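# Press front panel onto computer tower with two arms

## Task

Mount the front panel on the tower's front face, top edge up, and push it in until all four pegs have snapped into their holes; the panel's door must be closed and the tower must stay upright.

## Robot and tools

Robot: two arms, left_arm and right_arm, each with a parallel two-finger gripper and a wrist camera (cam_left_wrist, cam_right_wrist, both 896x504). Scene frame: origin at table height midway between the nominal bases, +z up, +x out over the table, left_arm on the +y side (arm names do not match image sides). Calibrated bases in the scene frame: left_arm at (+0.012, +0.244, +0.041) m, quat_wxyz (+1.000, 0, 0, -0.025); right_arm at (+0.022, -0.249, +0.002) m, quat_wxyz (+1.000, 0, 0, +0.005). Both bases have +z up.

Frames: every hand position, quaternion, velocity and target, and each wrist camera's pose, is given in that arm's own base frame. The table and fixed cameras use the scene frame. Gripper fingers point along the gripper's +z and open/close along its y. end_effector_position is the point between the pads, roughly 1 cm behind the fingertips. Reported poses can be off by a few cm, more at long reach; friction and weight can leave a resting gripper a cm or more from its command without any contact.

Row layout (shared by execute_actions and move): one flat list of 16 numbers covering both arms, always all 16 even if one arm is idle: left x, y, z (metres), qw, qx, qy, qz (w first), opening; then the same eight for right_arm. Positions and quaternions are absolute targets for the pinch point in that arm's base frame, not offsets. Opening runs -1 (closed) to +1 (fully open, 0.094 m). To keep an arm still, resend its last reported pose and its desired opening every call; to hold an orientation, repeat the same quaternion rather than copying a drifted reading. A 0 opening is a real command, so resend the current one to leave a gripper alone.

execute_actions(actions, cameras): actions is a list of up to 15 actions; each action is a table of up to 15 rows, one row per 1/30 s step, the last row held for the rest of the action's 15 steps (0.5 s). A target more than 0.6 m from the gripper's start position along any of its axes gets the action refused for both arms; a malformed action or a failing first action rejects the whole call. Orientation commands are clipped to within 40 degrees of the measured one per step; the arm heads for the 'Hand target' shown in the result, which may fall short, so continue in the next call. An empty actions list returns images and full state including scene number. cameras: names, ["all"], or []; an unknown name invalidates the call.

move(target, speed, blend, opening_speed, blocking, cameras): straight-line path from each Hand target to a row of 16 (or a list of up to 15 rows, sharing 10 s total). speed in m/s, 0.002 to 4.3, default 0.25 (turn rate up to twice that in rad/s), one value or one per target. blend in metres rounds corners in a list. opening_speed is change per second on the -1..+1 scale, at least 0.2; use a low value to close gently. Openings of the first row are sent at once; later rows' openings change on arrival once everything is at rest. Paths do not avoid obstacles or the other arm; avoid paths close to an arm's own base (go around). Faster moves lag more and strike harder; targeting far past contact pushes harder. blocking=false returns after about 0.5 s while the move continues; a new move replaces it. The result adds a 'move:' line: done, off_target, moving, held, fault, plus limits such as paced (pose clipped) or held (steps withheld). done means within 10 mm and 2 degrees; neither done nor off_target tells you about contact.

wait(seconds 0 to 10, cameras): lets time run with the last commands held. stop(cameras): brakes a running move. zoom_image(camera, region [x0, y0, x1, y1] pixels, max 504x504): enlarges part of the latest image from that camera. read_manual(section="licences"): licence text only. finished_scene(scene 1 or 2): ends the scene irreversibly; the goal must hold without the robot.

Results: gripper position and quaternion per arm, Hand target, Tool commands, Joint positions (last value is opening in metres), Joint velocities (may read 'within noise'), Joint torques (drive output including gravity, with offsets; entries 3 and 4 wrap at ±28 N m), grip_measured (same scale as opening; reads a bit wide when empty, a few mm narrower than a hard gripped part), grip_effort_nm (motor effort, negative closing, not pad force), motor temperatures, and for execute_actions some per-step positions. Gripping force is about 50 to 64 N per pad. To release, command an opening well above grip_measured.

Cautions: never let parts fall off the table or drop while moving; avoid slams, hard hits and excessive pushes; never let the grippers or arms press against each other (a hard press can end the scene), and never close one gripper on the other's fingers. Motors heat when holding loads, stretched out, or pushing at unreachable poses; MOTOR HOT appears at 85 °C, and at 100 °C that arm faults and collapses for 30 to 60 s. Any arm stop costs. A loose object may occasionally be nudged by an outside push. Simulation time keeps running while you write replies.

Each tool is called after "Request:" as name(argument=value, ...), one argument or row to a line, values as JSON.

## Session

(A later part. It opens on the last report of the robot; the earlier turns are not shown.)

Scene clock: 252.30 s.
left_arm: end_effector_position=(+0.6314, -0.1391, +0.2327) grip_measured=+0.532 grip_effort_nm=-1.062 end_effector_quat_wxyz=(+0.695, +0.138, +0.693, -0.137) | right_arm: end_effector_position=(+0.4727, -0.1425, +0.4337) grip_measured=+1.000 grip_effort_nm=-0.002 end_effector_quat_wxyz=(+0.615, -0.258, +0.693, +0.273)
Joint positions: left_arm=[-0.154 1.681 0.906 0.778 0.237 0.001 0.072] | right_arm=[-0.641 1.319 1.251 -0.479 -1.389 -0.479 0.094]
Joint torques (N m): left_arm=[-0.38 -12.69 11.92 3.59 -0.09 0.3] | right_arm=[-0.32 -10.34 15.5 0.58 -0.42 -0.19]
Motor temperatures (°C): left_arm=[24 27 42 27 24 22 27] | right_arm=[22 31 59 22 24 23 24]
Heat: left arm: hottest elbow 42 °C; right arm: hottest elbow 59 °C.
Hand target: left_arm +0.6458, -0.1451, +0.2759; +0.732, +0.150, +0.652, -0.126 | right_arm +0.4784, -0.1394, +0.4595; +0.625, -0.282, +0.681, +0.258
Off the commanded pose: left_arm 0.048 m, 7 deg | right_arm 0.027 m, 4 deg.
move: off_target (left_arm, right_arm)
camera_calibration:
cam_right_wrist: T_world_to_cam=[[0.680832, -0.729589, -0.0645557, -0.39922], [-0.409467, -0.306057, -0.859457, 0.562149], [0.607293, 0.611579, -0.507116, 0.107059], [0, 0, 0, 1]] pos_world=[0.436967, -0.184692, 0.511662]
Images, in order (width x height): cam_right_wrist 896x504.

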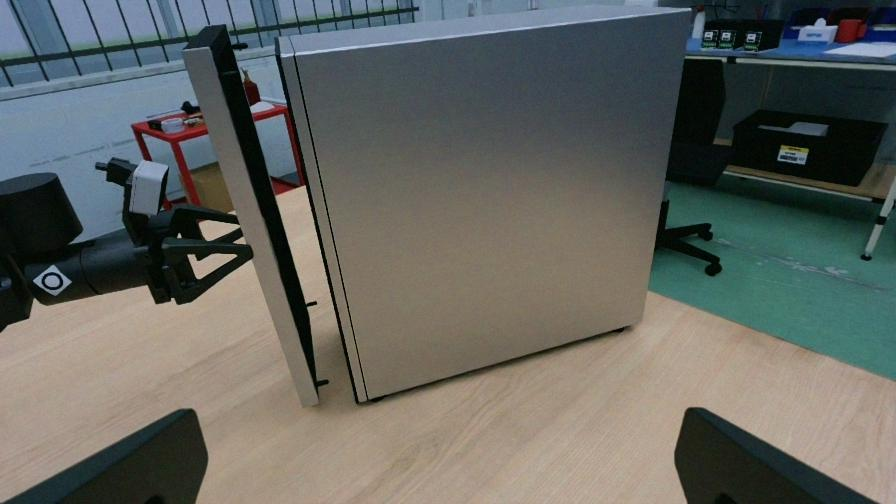

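Request:
move(
  target=[0.666,-0.159,0.266,0.7265,0.1428,0.6603,-0.1256,0.2,0.48,-0.14,0.46,0.6242,-0.2822,0.6812,0.2585,1],
  speed=0.08,
  cameras=["cam_right_wrist"],
)

Request:
zoom_image(
  camera="cam_right_wrist",
  region=[280, 290, 400, 430],
)

Request:
zoom_image(
  camera="cam_right_wrist",
  region=[190, 20, 310, 130],
)

Scene clock: 288.80 s.
left_arm: end_effector_position=(+0.6476, -0.1528, +0.2267) grip_measured=+0.532 grip_effort_nm=-1.067 end_effector_quat_wxyz=(+0.695, +0.134, +0.693, -0.133) | right_arm: end_effector_position=(+0.4727, -0.1425, +0.4337) grip_measured=+1.000 grip_effort_nm=-0.007 end_effector_quat_wxyz=(+0.615, -0.258, +0.693, +0.273)
Joint positions: left_arm=[-0.18 1.73 0.955 0.778 0.2 0.001 0.072] | right_arm=[-0.641 1.319 1.251 -0.479 -1.389 -0.479 0.094]
Joint torques (N m): left_arm=[-0.44 -13.33 11.82 2.91 -0.12 0.24] | right_arm=[-0.56 -10.58 15.64 0.47 -0.44 -0.22]
Motor temperatures (°C): left_arm=[24 28 43 27 24 22 27] | right_arm=[22 31 60 22 24 23 24]
Heat: left arm: hottest elbow 43 °C; right arm: hottest elbow 60 °C.
Hand target: left_arm +0.6623, -0.1582, +0.2661; +0.726, +0.142, +0.661, -0.125 | right_arm +0.4784, -0.1394, +0.4595; +0.625, -0.282, +0.681, +0.258
Off the commanded pose: left_arm 0.044 m, 5 deg | right_arm 0.027 m, 4 deg.
move: off_target (left_arm, right_arm)
camera_calibration:
cam_right_wrist: T_world_to_cam=[[0.680832, -0.729589, -0.0645557, -0.39922], [-0.409467, -0.306057, -0.859457, 0.562149], [0.607293, 0.611579, -0.507116, 0.107059], [0, 0, 0, 1]] pos_world=[0.436967, -0.184692, 0.511662]
Images, in order (width x height): cam_right_wrist 896x504.

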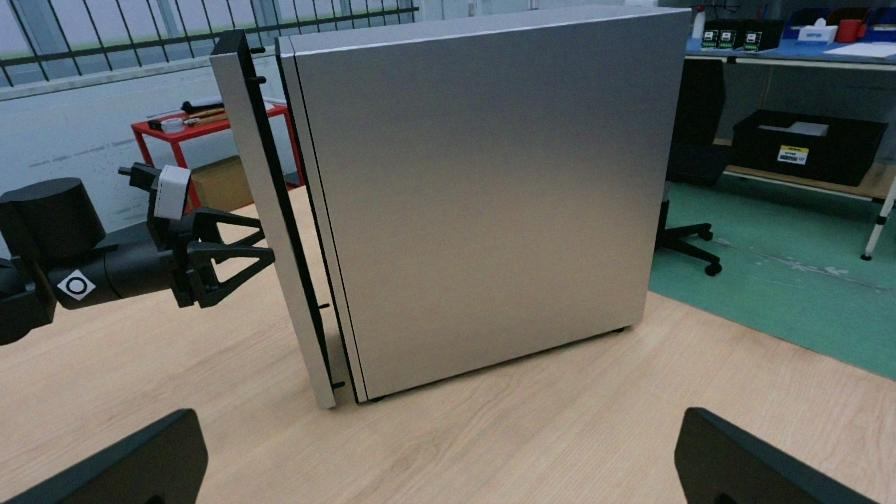

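Scaled by 3.600 from the camera's 896x504 image, which has a finer 1280x720 frame.

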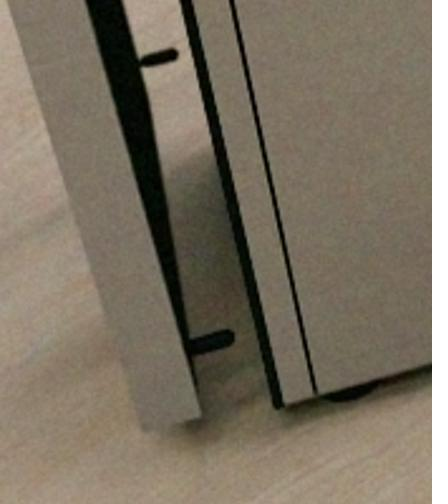

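Scaled by 4.200 from the camera's 896x504 image, which has a finer 1280x720 frame.

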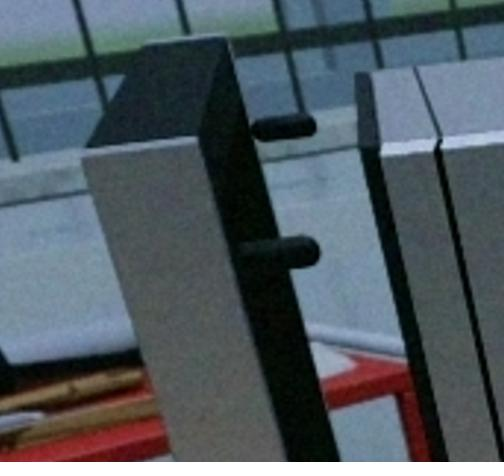

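Request:
move(
  target=[
    [0.61,-0.137,0.275,0.7230,0.1273,0.6640,-0.1405,0.2,0.48,-0.14,0.46,0.6242,-0.2822,0.6812,0.2585,1],
    [0.62,-0.140,0.262,0.7265,0.1263,0.6603,-0.1416,0.2,0.48,-0.14,0.46,0.6242,-0.2822,0.6812,0.2585,1],
    [0.665,-0.158,0.254,0.7110,0.1252,0.6769,-0.1426,0.2,0.48,-0.14,0.46,0.6242,-0.2822,0.6812,0.2585,1],
  ],
  speed=0.08,
  cameras=["cam_right_wrist"],
)

Request:
zoom_image(
  camera="cam_right_wrist",
  region=[280, 290, 400, 430],
)

Request:
zoom_image(
  camera="cam_right_wrist",
  region=[190, 20, 310, 130],
)

Scene clock: 337.30 s.
left_arm: end_effector_position=(+0.6469, -0.1504, +0.2179) grip_measured=+0.529 grip_effort_nm=-1.062 end_effector_quat_wxyz=(+0.685, +0.120, +0.704, -0.143) | right_arm: end_effector_position=(+0.4727, -0.1425, +0.4337) grip_measured=+1.000 grip_effort_nm=-0.007 end_effector_quat_wxyz=(+0.615, -0.258, +0.693, +0.273)
Joint positions: left_arm=[-0.177 1.734 0.95 0.762 0.199 -0.033 0.072] | right_arm=[-0.641 1.319 1.251 -0.479 -1.389 -0.479 0.094]
Joint torques (N m): left_arm=[-0.15 -13.04 11.75 2.61 -0.1 0.11] | right_arm=[-0.79 -10.64 15.61 0.51 -0.43 -0.17]
Motor temperatures (°C): left_arm=[24 29 47 26 24 22 27] | right_arm=[22 31 61 22 24 23 24]
Heat: left arm: hottest elbow 47 °C; right arm: hottest elbow 61 °C.
Hand target: left_arm +0.6618, -0.1574, +0.2543; +0.711, +0.125, +0.677, -0.143 | right_arm +0.4784, -0.1394, +0.4595; +0.625, -0.282, +0.681, +0.258
Off the commanded pose: left_arm 0.041 m, 4 deg | right_arm 0.027 m, 4 deg.
move: off_target (left_arm, right_arm)
camera_calibration:
cam_right_wrist: T_world_to_cam=[[0.680832, -0.729589, -0.0645557, -0.39922], [-0.409467, -0.306057, -0.859457, 0.562149], [0.607293, 0.611579, -0.507116, 0.107059], [0, 0, 0, 1]] pos_world=[0.436967, -0.184692, 0.511662]
Images, in order (width x height): cam_right_wrist 896x504.

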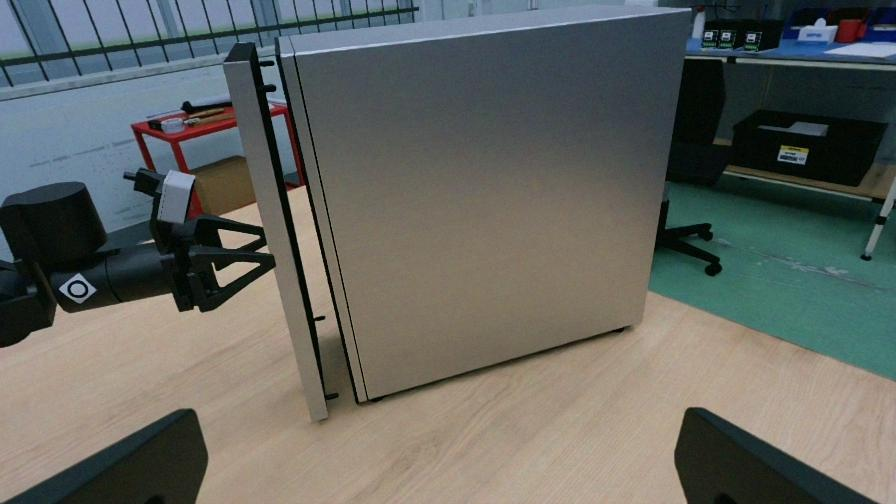

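Scaled by 3.600 from the camera's 896x504 image, which has a finer 1280x720 frame.

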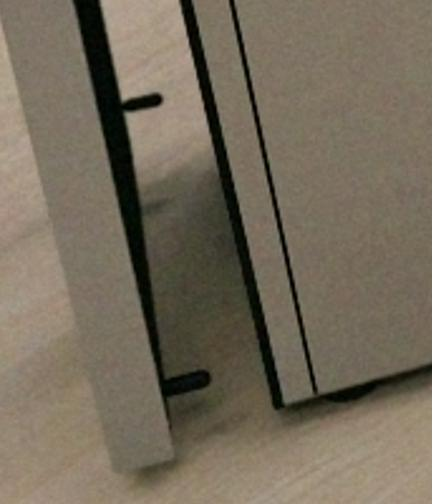

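Scaled by 4.200 from the camera's 896x504 image, which has a finer 1280x720 frame.

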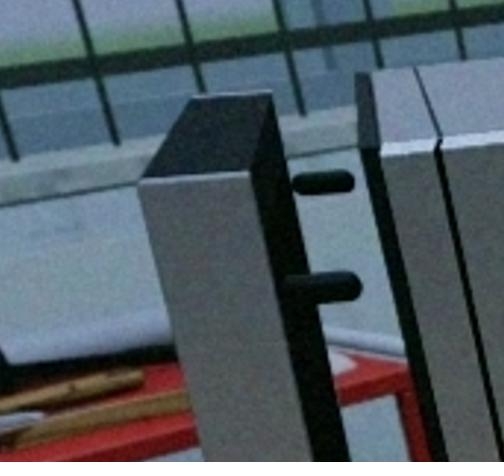

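Request:
move(
  target=[
    [0.62,-0.125,0.260,0.7142,0.1257,0.6735,-0.1421,0.2,0.48,-0.14,0.46,0.6242,-0.2822,0.6812,0.2585,1],
    [0.679,-0.149,0.251,0.7142,0.1257,0.6735,-0.1421,0.2,0.48,-0.14,0.46,0.6242,-0.2822,0.6812,0.2585,1],
  ],
  speed=0.08,
  cameras=["cam_right_wrist"],
)

Request:
zoom_image(
  camera="cam_right_wrist",
  region=[280, 290, 400, 430],
)

Request:
zoom_image(
  camera="cam_right_wrist",
  region=[190, 20, 310, 130],
)

Scene clock: 364.07 s.
left_arm: end_effector_position=(+0.6599, -0.1415, +0.2150) grip_measured=+0.529 grip_effort_nm=-1.062 end_effector_quat_wxyz=(+0.688, +0.120, +0.702, -0.144) | right_arm: end_effector_position=(+0.4727, -0.1425, +0.4337) grip_measured=+1.000 grip_effort_nm=0.002 end_effector_quat_wxyz=(+0.615, -0.258, +0.693, +0.273)
Joint positions: left_arm=[-0.155 1.767 0.98 0.773 0.221 -0.034 0.072] | right_arm=[-0.641 1.319 1.251 -0.479 -1.389 -0.479 0.094]
Joint torques (N m): left_arm=[-0.09 -13.57 11.84 2.66 -0.1 0.1] | right_arm=[-0.62 -10.81 15.58 0.42 -0.45 -0.16]
Motor temperatures (°C): left_arm=[24 29 47 26 24 22 28] | right_arm=[22 31 62 22 24 23 24]
Heat: left arm: hottest elbow 47 °C; right arm: hottest elbow 62 °C.
Hand target: left_arm +0.6756, -0.1482, +0.2512; +0.714, +0.125, +0.674, -0.142 | right_arm +0.4784, -0.1394, +0.4595; +0.625, -0.282, +0.681, +0.258
Off the commanded pose: left_arm 0.041 m, 4 deg | right_arm 0.027 m, 4 deg.
move: off_target (left_arm, right_arm)
camera_calibration:
cam_right_wrist: T_world_to_cam=[[0.680832, -0.729589, -0.0645557, -0.39922], [-0.409467, -0.306057, -0.859457, 0.562149], [0.607293, 0.611579, -0.507116, 0.107059], [0, 0, 0, 1]] pos_world=[0.436967, -0.184692, 0.511662]
Images, in order (width x height): cam_right_wrist 896x504.

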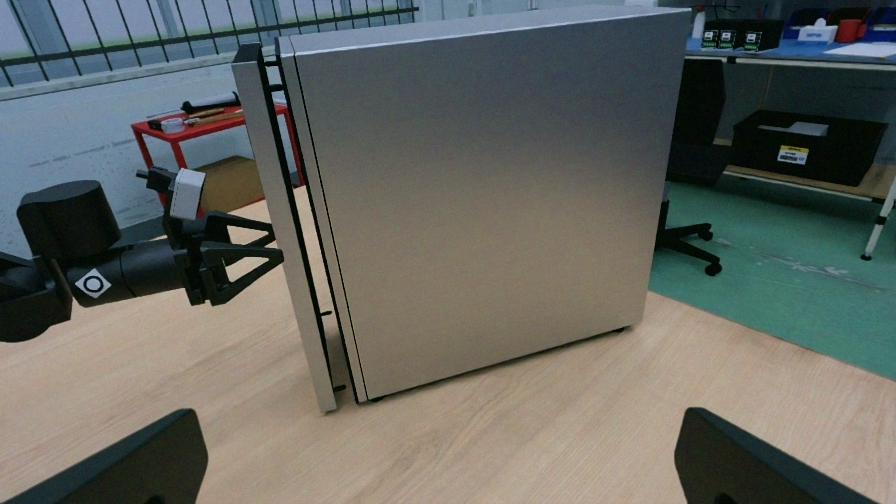

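Scaled by 3.600 from the camera's 896x504 image, which has a finer 1280x720 frame.

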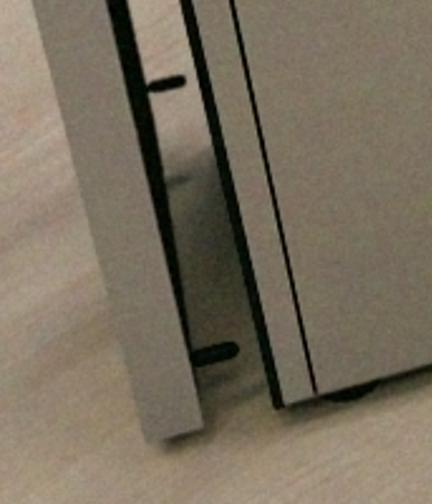

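Scaled by 4.200 from the camera's 896x504 image, which has a finer 1280x720 frame.

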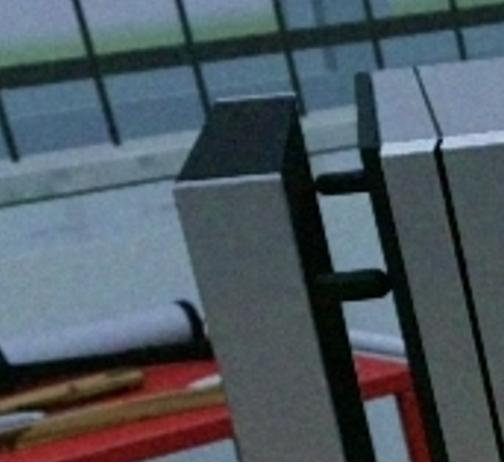

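Request:
move(
  target=[
    [0.694,-0.155,0.2515,0.7182,0.1264,0.6692,-0.1413,0.2,0.48,-0.14,0.46,0.6242,-0.2822,0.6812,0.2585,1],
  ],
  speed=0.06,
  cameras=["cam_right_wrist"],
)

Request:
zoom_image(
  camera="cam_right_wrist",
  region=[280, 290, 400, 430],
)

Request:
zoom_image(
  camera="cam_right_wrist",
  region=[210, 20, 330, 130],
)

Scene clock: 377.63 s.
left_arm: end_effector_position=(+0.6637, -0.1452, +0.2151) grip_measured=+0.528 grip_effort_nm=-1.062 end_effector_quat_wxyz=(+0.688, +0.122, +0.700, -0.145) | right_arm: end_effector_position=(+0.4727, -0.1425, +0.4337) grip_measured=+1.000 grip_effort_nm=-0.002 end_effector_quat_wxyz=(+0.615, -0.258, +0.693, +0.273)
Joint positions: left_arm=[-0.159 1.777 0.993 0.773 0.22 -0.034 0.072] | right_arm=[-0.641 1.319 1.251 -0.479 -1.389 -0.479 0.094]
Joint torques (N m): left_arm=[-0.44 -12.16 13.82 2.66 -0.39 0.11] | right_arm=[-0.21 -10.4 15.61 0.43 -0.43 -0.21]
Motor temperatures (°C): left_arm=[24 29 46 26 24 22 28] | right_arm=[22 31 62 22 24 23 24]
Heat: left arm: hottest elbow 46 °C; right arm: hottest elbow 62 °C.
Hand target: left_arm +0.6883, -0.1540, +0.2519; +0.718, +0.126, +0.669, -0.142 | right_arm +0.4784, -0.1394, +0.4595; +0.625, -0.282, +0.681, +0.258
Off the commanded pose: left_arm 0.048 m, 5 deg | right_arm 0.027 m, 4 deg.
move: off_target (left_arm, right_arm)
camera_calibration:
cam_right_wrist: T_world_to_cam=[[0.680832, -0.729589, -0.0645557, -0.39922], [-0.409467, -0.306057, -0.859457, 0.562149], [0.607293, 0.611579, -0.507116, 0.107059], [0, 0, 0, 1]] pos_world=[0.436967, -0.184692, 0.511662]
Images, in order (width x height): cam_right_wrist 896x504.

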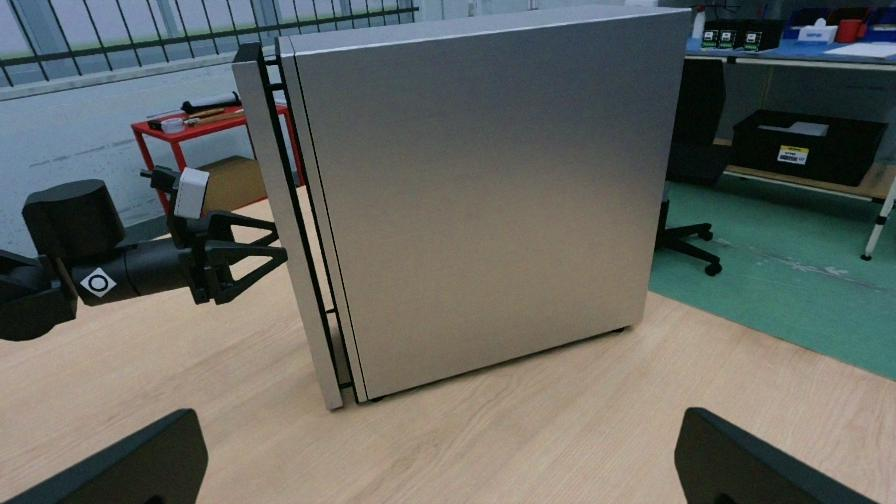

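Scaled by 3.600 from the camera's 896x504 image, which has a finer 1280x720 frame.

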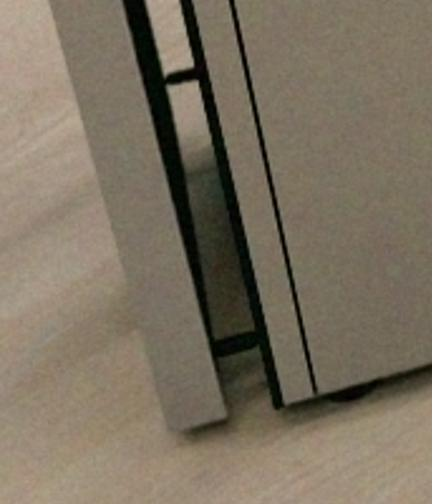

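Scaled by 4.200 from the camera's 896x504 image, which has a finer 1280x720 frame.

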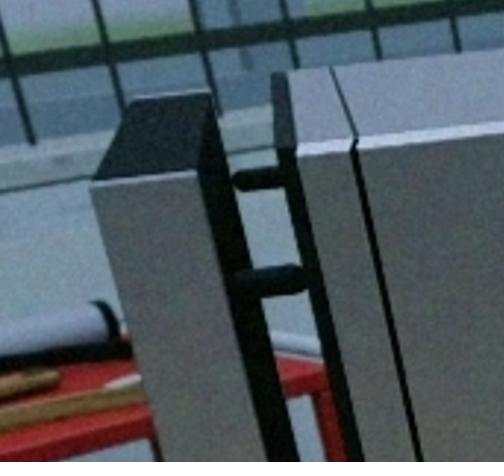

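Request:
move(
  target=[
    [0.716,-0.164,0.2525,0.7182,0.1264,0.6692,-0.1413,0.2,0.48,-0.14,0.46,0.6242,-0.2822,0.6812,0.2585,1],
  ],
  speed=0.05,
  cameras=["cam_right_wrist"],
)

Request:
zoom_image(
  camera="cam_right_wrist",
  region=[280, 290, 400, 430],
)

Request:
zoom_image(
  camera="cam_right_wrist",
  region=[210, 20, 330, 130],
)

Scene clock: 400.93 s.
left_arm: end_effector_position=(+0.6648, -0.1455, +0.2153) grip_measured=+0.528 grip_effort_nm=-1.067 end_effector_quat_wxyz=(+0.689, +0.121, +0.700, -0.145) | right_arm: end_effector_position=(+0.4727, -0.1425, +0.4337) grip_measured=+1.000 grip_effort_nm=-0.007 end_effector_quat_wxyz=(+0.615, -0.258, +0.693, +0.273)
Joint positions: left_arm=[-0.16 1.779 0.997 0.773 0.219 -0.034 0.072] | right_arm=[-0.641 1.319 1.251 -0.479 -1.389 -0.479 0.094]
Joint torques (N m): left_arm=[-1.26 -10.11 17.66 1.89 -0.77 0.11] | right_arm=[-0.15 -10.46 15.6 0.53 -0.45 -0.23]
Motor temperatures (°C): left_arm=[24 29 49 26 24 22 28] | right_arm=[22 31 62 22 24 23 24]
Heat: left arm: hottest elbow 49 °C; right arm: hottest elbow 62 °C.
Hand target: left_arm +0.7041, -0.1618, +0.2534; +0.718, +0.126, +0.669, -0.142 | right_arm +0.4784, -0.1394, +0.4595; +0.625, -0.282, +0.681, +0.258
Off the commanded pose: left_arm 0.066 m, 5 deg | right_arm 0.027 m, 4 deg.
move: off_target (left_arm, right_arm)
camera_calibration:
cam_right_wrist: T_world_to_cam=[[0.680832, -0.729589, -0.0645557, -0.39922], [-0.409467, -0.306057, -0.859457, 0.562149], [0.607293, 0.611579, -0.507116, 0.107059], [0, 0, 0, 1]] pos_world=[0.436967, -0.184692, 0.511662]
Images, in order (width x height): cam_right_wrist 896x504.

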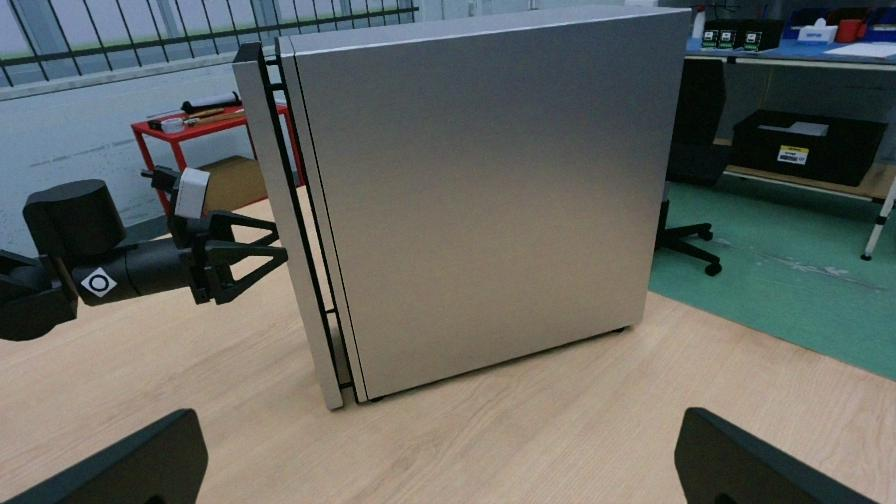

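Scaled by 3.600 from the camera's 896x504 image, which has a finer 1280x720 frame.

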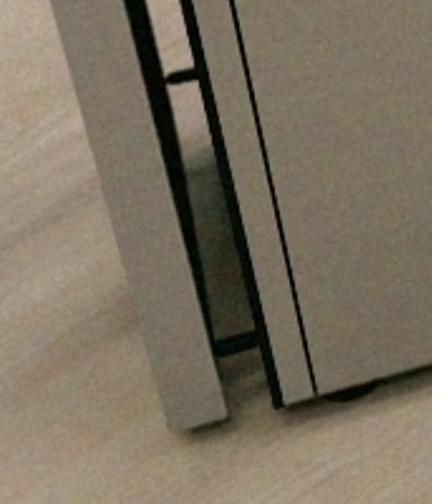

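Scaled by 4.200 from the camera's 896x504 image, which has a finer 1280x720 frame.

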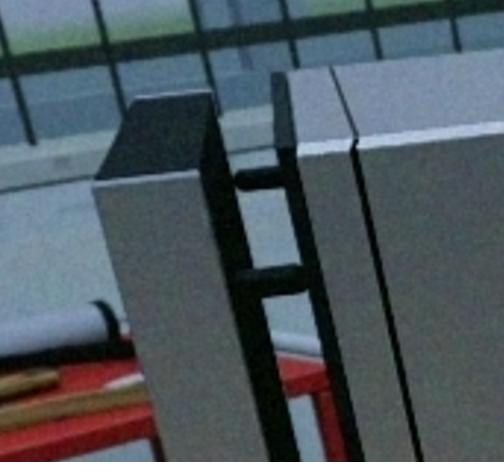

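Request:
execute_actions(
  actions=[],
)

Request:
zoom_image(
  camera="cam_right_wrist",
  region=[300, 0, 720, 504],
)

Scene clock: 417.17 s.
left_arm: end_effector_position=(+0.6649, -0.1455, +0.2155) grip_measured=+0.528 grip_effort_nm=-1.062 end_effector_quat_wxyz=(+0.689, +0.121, +0.700, -0.145) | right_arm: end_effector_position=(+0.4727, -0.1425, +0.4337) grip_measured=+1.000 grip_effort_nm=-0.002 end_effector_quat_wxyz=(+0.615, -0.258, +0.693, +0.273)
Joint positions: left_arm=[-0.16 1.779 0.997 0.773 0.219 -0.034 0.072] | right_arm=[-0.641 1.319 1.251 -0.479 -1.389 -0.479 0.094]
Joint velocities: within noise
Joint torques (N m): left_arm=[-1.55 -9.47 17.72 1.89 -0.8 0.12] | right_arm=[-0.09 -10.52 15.61 0.64 -0.44 -0.17]
Motor temperatures (°C): left_arm=[24 28 49 26 25 22 28] | right_arm=[22 31 62 22 24 23 24]
Heat: left arm: hottest elbow 49 °C; right arm: hottest elbow 62 °C.
Hand target: left_arm +0.7042, -0.1618, +0.2536; +0.719, +0.126, +0.669, -0.142 | right_arm +0.4784, -0.1394, +0.4595; +0.625, -0.282, +0.681, +0.258
Tool commands: left_gripper/opening=+0.2 right_gripper/opening=+1.0
Off the commanded pose: left_arm 0.066 m, 5 deg | right_arm 0.027 m, 4 deg.
camera_calibration:
cam_left_wrist: T_world_to_cam=[[-0.367783, -0.929595, 0.0242711, 0.105091], [-0.409018, 0.138273, -0.901989, 0.52612], [0.835129, -0.341663, -0.431076, -0.424389], [0, 0, 0, 1]] pos_world=[0.608263, -0.120054, 0.28906]
cam_right_wrist: T_world_to_cam=[[0.680832, -0.729589, -0.0645557, -0.39922], [-0.409467, -0.306057, -0.859457, 0.562149], [0.607293, 0.611579, -0.507116, 0.107059], [0, 0, 0, 1]] pos_world=[0.436967, -0.184692, 0.511662]

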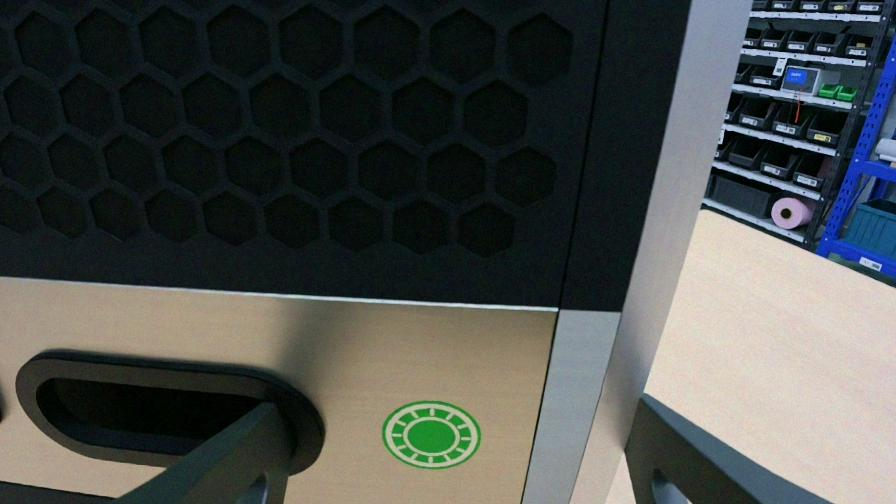

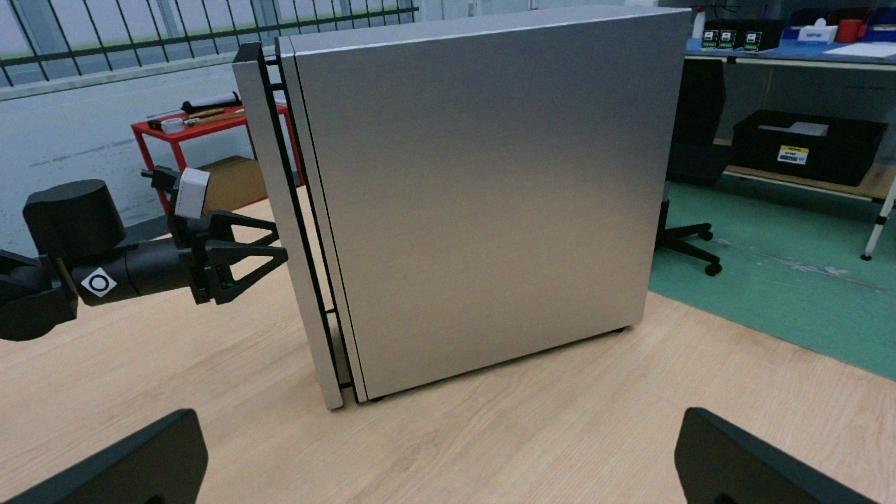

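Scaled by 1.000.

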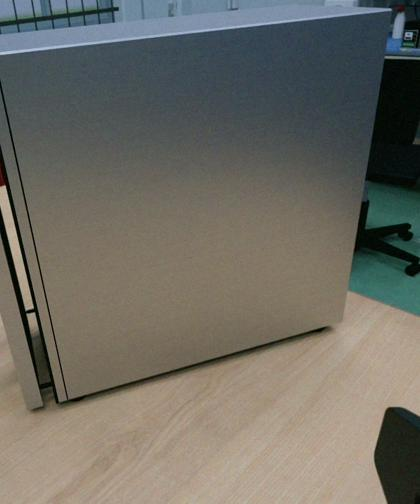

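Request:
zoom_image(
  camera="cam_right_wrist",
  region=[225, 30, 325, 110],
)

Request:
zoom_image(
  camera="cam_right_wrist",
  region=[300, 290, 420, 420],
)

Scaled by 5.040 from the camera's 896x504 image, which has a finer 1280x720 frame.

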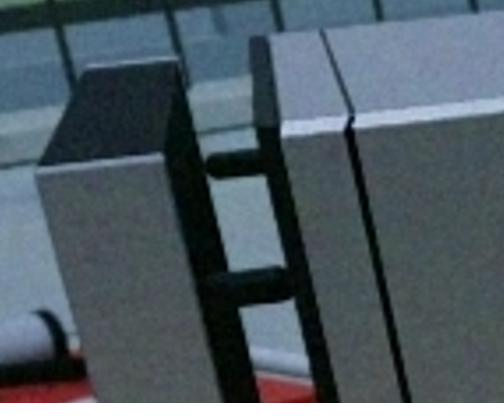

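Scaled by 3.877 from the camera's 896x504 image, which has a finer 1280x720 frame.

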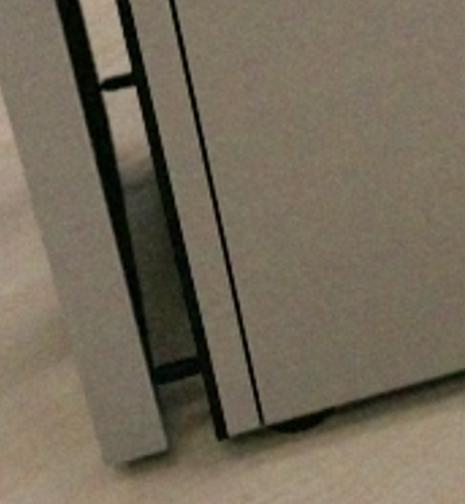

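Request:
move(
  target=[
    [0.694,-0.1546,0.2525,0.7182,0.1264,0.6692,-0.1413,0.2,0.48,-0.14,0.46,0.6242,-0.2822,0.6812,0.2585,1],
    [0.694,-0.1546,0.238,0.7182,0.1264,0.6692,-0.1413,0.2,0.48,-0.14,0.46,0.6242,-0.2822,0.6812,0.2585,1],
  ],
  speed=0.04,
  cameras=["cam_right_wrist"],
)

Request:
zoom_image(
  camera="cam_right_wrist",
  region=[225, 30, 325, 110],
)

Request:
zoom_image(
  camera="cam_right_wrist",
  region=[300, 290, 420, 420],
)

Scene clock: 438.40 s.
left_arm: end_effector_position=(+0.6649, -0.1458, +0.2160) grip_measured=+0.528 grip_effort_nm=-1.072 end_effector_quat_wxyz=(+0.693, +0.122, +0.695, -0.146) | right_arm: end_effector_position=(+0.4727, -0.1425, +0.4337) grip_measured=+1.000 grip_effort_nm=-0.002 end_effector_quat_wxyz=(+0.615, -0.258, +0.693, +0.273)
Joint positions: left_arm=[-0.16 1.784 0.996 0.791 0.221 -0.034 0.072] | right_arm=[-0.641 1.319 1.251 -0.479 -1.389 -0.479 0.094]
Joint torques (N m): left_arm=[-0.67 -10.52 13.22 3.18 -0.38 0.12] | right_arm=[-0.73 -10.75 15.45 0.51 -0.46 -0.18]
Motor temperatures (°C): left_arm=[24 28 50 26 25 22 28] | right_arm=[22 31 63 22 24 23 24]
Heat: left arm: hottest elbow 50 °C; right arm: hottest elbow 63 °C.
Hand target: left_arm +0.6896, -0.1538, +0.2380; +0.718, +0.126, +0.670, -0.141 | right_arm +0.4784, -0.1394, +0.4595; +0.625, -0.282, +0.681, +0.258
Off the commanded pose: left_arm 0.038 m, 4 deg | right_arm 0.027 m, 4 deg.
move: off_target (left_arm, right_arm)
camera_calibration:
cam_right_wrist: T_world_to_cam=[[0.680832, -0.729589, -0.0645557, -0.39922], [-0.409467, -0.306057, -0.859457, 0.562149], [0.607293, 0.611579, -0.507116, 0.107059], [0, 0, 0, 1]] pos_world=[0.436967, -0.184692, 0.511662]
Images, in order (width x height): cam_right_wrist 896x504.

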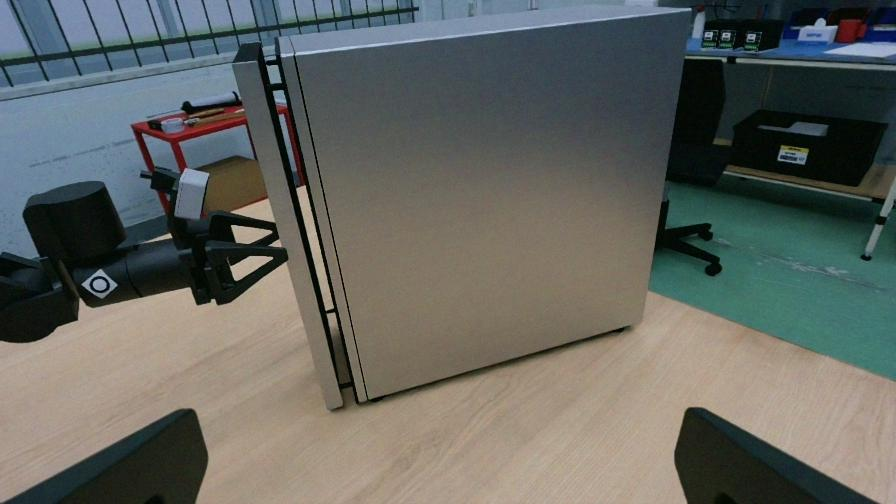

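Scaled by 5.040 from the camera's 896x504 image, which has a finer 1280x720 frame.

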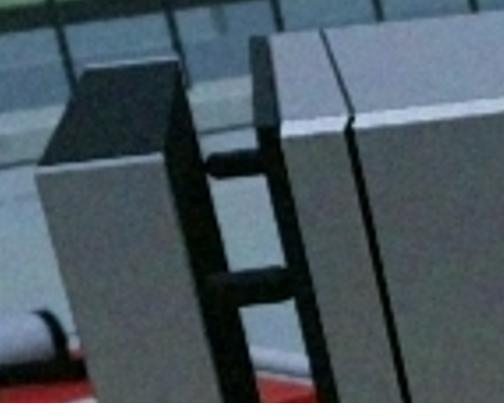

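Scaled by 3.877 from the camera's 896x504 image, which has a finer 1280x720 frame.

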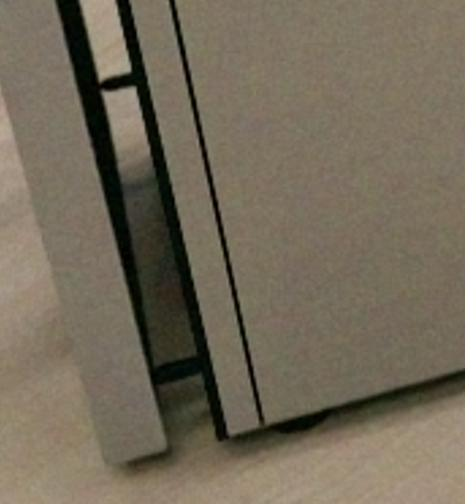

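Request:
move(
  target=[
    [0.692,-0.1538,0.215,0.7182,0.1264,0.6692,-0.1413,0.2,0.48,-0.14,0.46,0.6242,-0.2822,0.6812,0.2585,1],
  ],
  speed=0.04,
  cameras=["cam_right_wrist"],
)

Request:
zoom_image(
  camera="cam_right_wrist",
  region=[225, 30, 325, 110],
)

Scene clock: 445.10 s.
left_arm: end_effector_position=(+0.6647, -0.1455, +0.2148) grip_measured=+0.526 grip_effort_nm=-1.072 end_effector_quat_wxyz=(+0.709, +0.120, +0.679, -0.148) | right_arm: end_effector_position=(+0.4727, -0.1425, +0.4337) grip_measured=+1.000 grip_effort_nm=0.002 end_effector_quat_wxyz=(+0.615, -0.258, +0.693, +0.273)
Joint positions: left_arm=[-0.16 1.809 0.989 0.87 0.22 -0.042 0.072] | right_arm=[-0.641 1.319 1.251 -0.479 -1.389 -0.479 0.094]
Joint torques (N m): left_arm=[-0.15 -9.29 12.41 2.26 -0.32 0.2] | right_arm=[-0.26 -10.4 15.53 0.51 -0.45 -0.19]
Motor temperatures (°C): left_arm=[24 28 50 26 25 22 28] | right_arm=[22 31 63 22 24 23 24]
Heat: left arm: hottest elbow 50 °C; right arm: hottest elbow 63 °C.
Hand target: left_arm +0.6889, -0.1532, +0.2146; +0.718, +0.126, +0.670, -0.141 | right_arm +0.4784, -0.1394, +0.4595; +0.625, -0.282, +0.681, +0.258
Off the commanded pose: left_arm 0.029 m, 2 deg | right_arm 0.027 m, 4 deg.
move: off_target (left_arm, right_arm)
camera_calibration:
cam_right_wrist: T_world_to_cam=[[0.680832, -0.729589, -0.0645557, -0.39922], [-0.409467, -0.306057, -0.859457, 0.562149], [0.607293, 0.611579, -0.507116, 0.107059], [0, 0, 0, 1]] pos_world=[0.436967, -0.184692, 0.511662]
Images, in order (width x height): cam_right_wrist 896x504.

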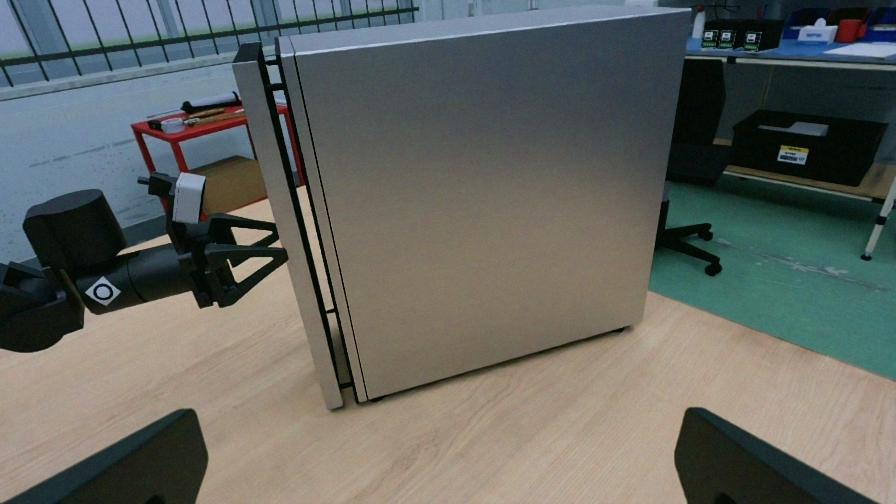

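Scaled by 5.040 from the camera's 896x504 image, which has a finer 1280x720 frame.

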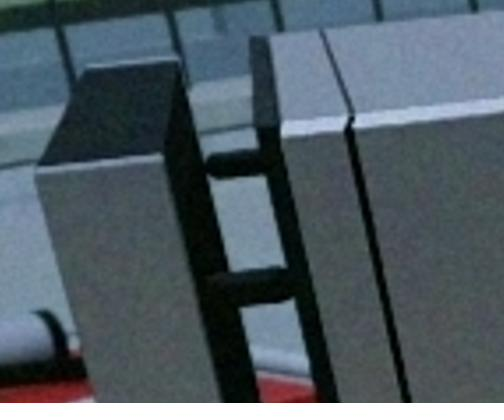

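Request:
move(
  target=[
    [0.700,-0.135,0.248,0.7182,0.1264,0.6692,-0.1413,0.2,0.48,-0.14,0.46,0.6242,-0.2822,0.6812,0.2585,1],
  ],
  speed=0.04,
  cameras=["cam_right_wrist"],
)

Request:
zoom_image(
  camera="cam_right_wrist",
  region=[225, 30, 325, 110],
)

Request:
zoom_image(
  camera="cam_right_wrist",
  region=[300, 290, 420, 420],
)

Scene clock: 455.27 s.
left_arm: end_effector_position=(+0.6685, -0.1359, +0.2012) grip_measured=+0.524 grip_effort_nm=-1.053 end_effector_quat_wxyz=(+0.686, +0.126, +0.700, -0.154) | right_arm: end_effector_position=(+0.4727, -0.1425, +0.4337) grip_measured=+1.000 grip_effort_nm=-0.002 end_effector_quat_wxyz=(+0.615, -0.258, +0.693, +0.273)
Joint positions: left_arm=[-0.134 1.812 0.998 0.801 0.265 -0.041 0.072] | right_arm=[-0.641 1.319 1.251 -0.479 -1.389 -0.479 0.094]
Joint torques (N m): left_arm=[0.44 -14.51 13.82 1.8 -0.7 0.15] | right_arm=[-0.56 -10.75 15.58 0.38 -0.43 -0.2]
Motor temperatures (°C): left_arm=[24 28 51 26 25 22 28] | right_arm=[22 31 63 22 24 23 24]
Heat: left arm: hottest elbow 51 °C; right arm: hottest elbow 63 °C.
Hand target: left_arm +0.6936, -0.1340, +0.2490; +0.719, +0.126, +0.669, -0.141 | right_arm +0.4784, -0.1394, +0.4595; +0.625, -0.282, +0.681, +0.258
Off the commanded pose: left_arm 0.056 m, 5 deg | right_arm 0.027 m, 4 deg.
move: off_target (left_arm, right_arm)
camera_calibration:
cam_right_wrist: T_world_to_cam=[[0.680832, -0.729589, -0.0645557, -0.39922], [-0.409467, -0.306057, -0.859457, 0.562149], [0.607293, 0.611579, -0.507116, 0.107059], [0, 0, 0, 1]] pos_world=[0.436967, -0.184692, 0.511662]
Images, in order (width x height): cam_right_wrist 896x504.

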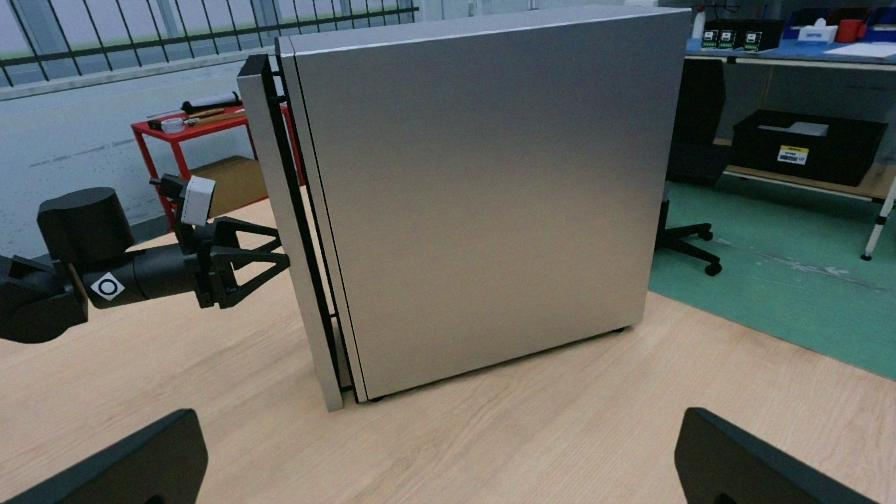

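Scaled by 5.040 from the camera's 896x504 image, which has a finer 1280x720 frame.

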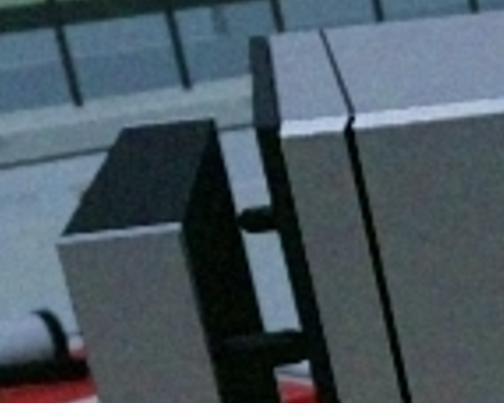

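Scaled by 3.877 from the camera's 896x504 image, which has a finer 1280x720 frame.

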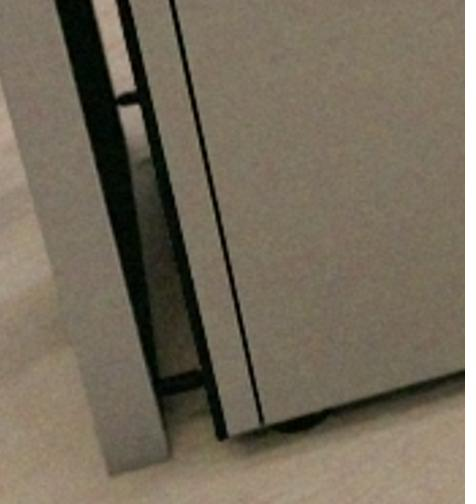

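Request:
move(
  target=[
    [0.62,-0.125,0.26,0.7142,0.1257,0.6735,-0.1421,0.2,0.48,-0.14,0.46,0.6242,-0.2822,0.6812,0.2585,1],
    [0.660,-0.141,0.251,0.7142,0.1257,0.6735,-0.1421,0.2,0.48,-0.14,0.46,0.6242,-0.2822,0.6812,0.2585,1],
  ],
  speed=0.06,
  cameras=["cam_right_wrist"],
)

Request:
zoom_image(
  camera="cam_right_wrist",
  region=[205, 20, 325, 120],
)

Request:
zoom_image(
  camera="cam_right_wrist",
  region=[280, 290, 400, 420],
)

Scene clock: 479.10 s.
left_arm: end_effector_position=(+0.6413, -0.1343, +0.2155) grip_measured=+0.520 grip_effort_nm=-1.067 end_effector_quat_wxyz=(+0.687, +0.118, +0.702, -0.146) | right_arm: end_effector_position=(+0.4727, -0.1425, +0.4337) grip_measured=+1.000 grip_effort_nm=-0.012 end_effector_quat_wxyz=(+0.615, -0.258, +0.693, +0.273)
Joint positions: left_arm=[-0.146 1.727 0.922 0.792 0.23 -0.041 0.071] | right_arm=[-0.641 1.319 1.251 -0.479 -1.389 -0.479 0.094]
Joint torques (N m): left_arm=[-0.26 -12.75 11.6 2.62 -0.1 0.15] | right_arm=[-0.44 -10.46 15.51 0.53 -0.43 -0.2]
Motor temperatures (°C): left_arm=[24 28 52 26 25 22 28] | right_arm=[22 31 63 22 24 23 24]
Heat: left arm: hottest elbow 52 °C; right arm: hottest elbow 63 °C.
Hand target: left_arm +0.6568, -0.1404, +0.2514; +0.714, +0.125, +0.674, -0.142 | right_arm +0.4784, -0.1394, +0.4595; +0.625, -0.282, +0.681, +0.258
Off the commanded pose: left_arm 0.041 m, 5 deg | right_arm 0.027 m, 4 deg.
move: off_target (left_arm, right_arm)
camera_calibration:
cam_right_wrist: T_world_to_cam=[[0.680832, -0.729589, -0.0645557, -0.39922], [-0.409467, -0.306057, -0.859457, 0.562149], [0.607293, 0.611579, -0.507116, 0.107059], [0, 0, 0, 1]] pos_world=[0.436967, -0.184692, 0.511662]
Images, in order (width x height): cam_right_wrist 896x504.

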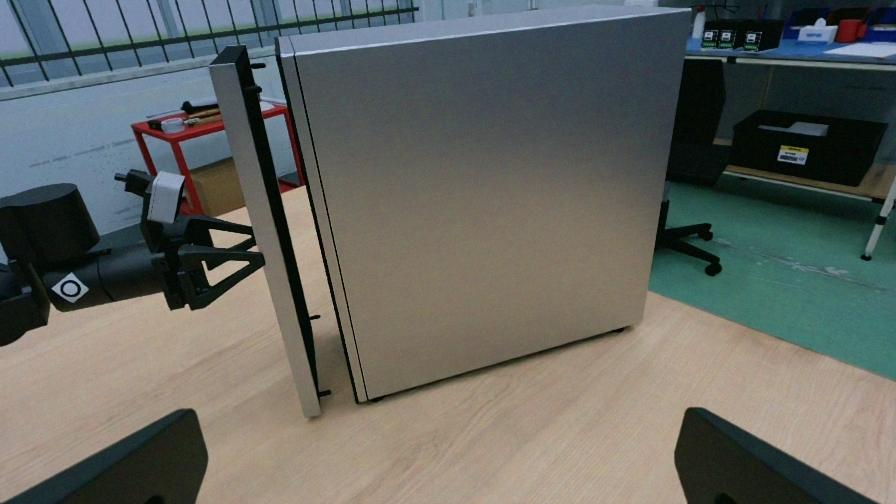

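Scaled by 4.200 from the camera's 896x504 image, which has a finer 1280x720 frame.

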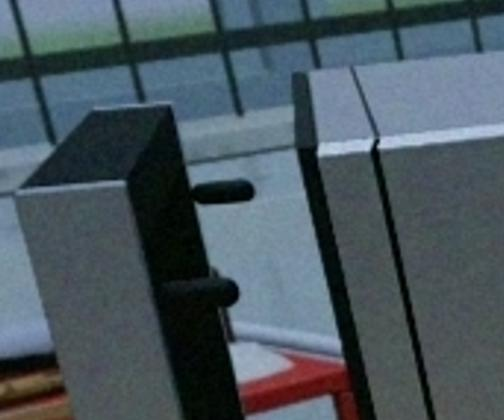

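Scaled by 3.877 from the camera's 896x504 image, which has a finer 1280x720 frame.

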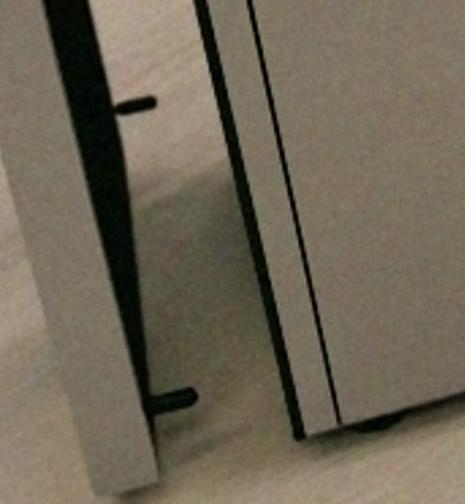

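Request:
move(
  target=[
    [0.55,-0.093,0.265,0.7142,0.1257,0.6735,-0.1421,0.2,0.365,-0.075,0.46,0.6242,-0.2822,0.6812,0.2585,1],
  ],
  speed=0.08,
  cameras=["cam_right_wrist"],
)

Scene clock: 503.73 s.
left_arm: end_effector_position=(+0.5488, -0.0965, +0.2313) grip_measured=+0.520 grip_effort_nm=-1.057 end_effector_quat_wxyz=(+0.685, +0.120, +0.703, -0.150) | right_arm: end_effector_position=(+0.3675, -0.0712, +0.4554) grip_measured=+1.000 grip_effort_nm=-0.002 end_effector_quat_wxyz=(+0.620, -0.279, +0.683, +0.268)
Joint positions: left_arm=[-0.081 1.479 0.664 0.796 0.304 -0.041 0.071] | right_arm=[-0.662 1.001 1.079 -0.737 -1.427 -0.634 0.094]
Joint torques (N m): left_arm=[0.56 -11.52 8.08 3.43 0.05 0.12] | right_arm=[-2.08 -6.71 10.67 0.55 -0.55 -0.18]
Motor temperatures (°C): left_arm=[24 28 51 26 25 22 28] | right_arm=[22 31 63 22 24 23 24]
Heat: left arm: hottest elbow 51 °C; right arm: hottest elbow 63 °C.
Hand target: left_arm +0.5493, -0.0931, +0.2645; +0.714, +0.126, +0.674, -0.142 | right_arm +0.3650, -0.0749, +0.4600; +0.625, -0.281, +0.681, +0.258
Off the commanded pose: left_arm 0.034 m, 5 deg | right_arm 0.007 m, 1 deg.
move: off_target (left_arm)
camera_calibration:
cam_right_wrist: T_world_to_cam=[[0.700366, -0.71339, -0.0237084, -0.29878], [-0.372621, -0.337085, -0.864596, 0.546125], [0.608803, 0.614368, -0.501907, 0.13559], [0, 0, 0, 1]] pos_world=[0.330206, -0.112358, 0.533148]
Images, in order (width x height): cam_right_wrist 896x504.

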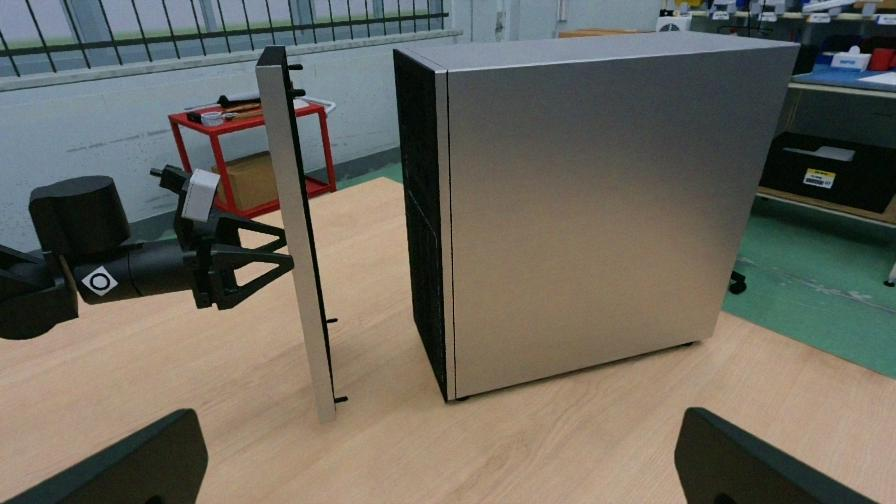

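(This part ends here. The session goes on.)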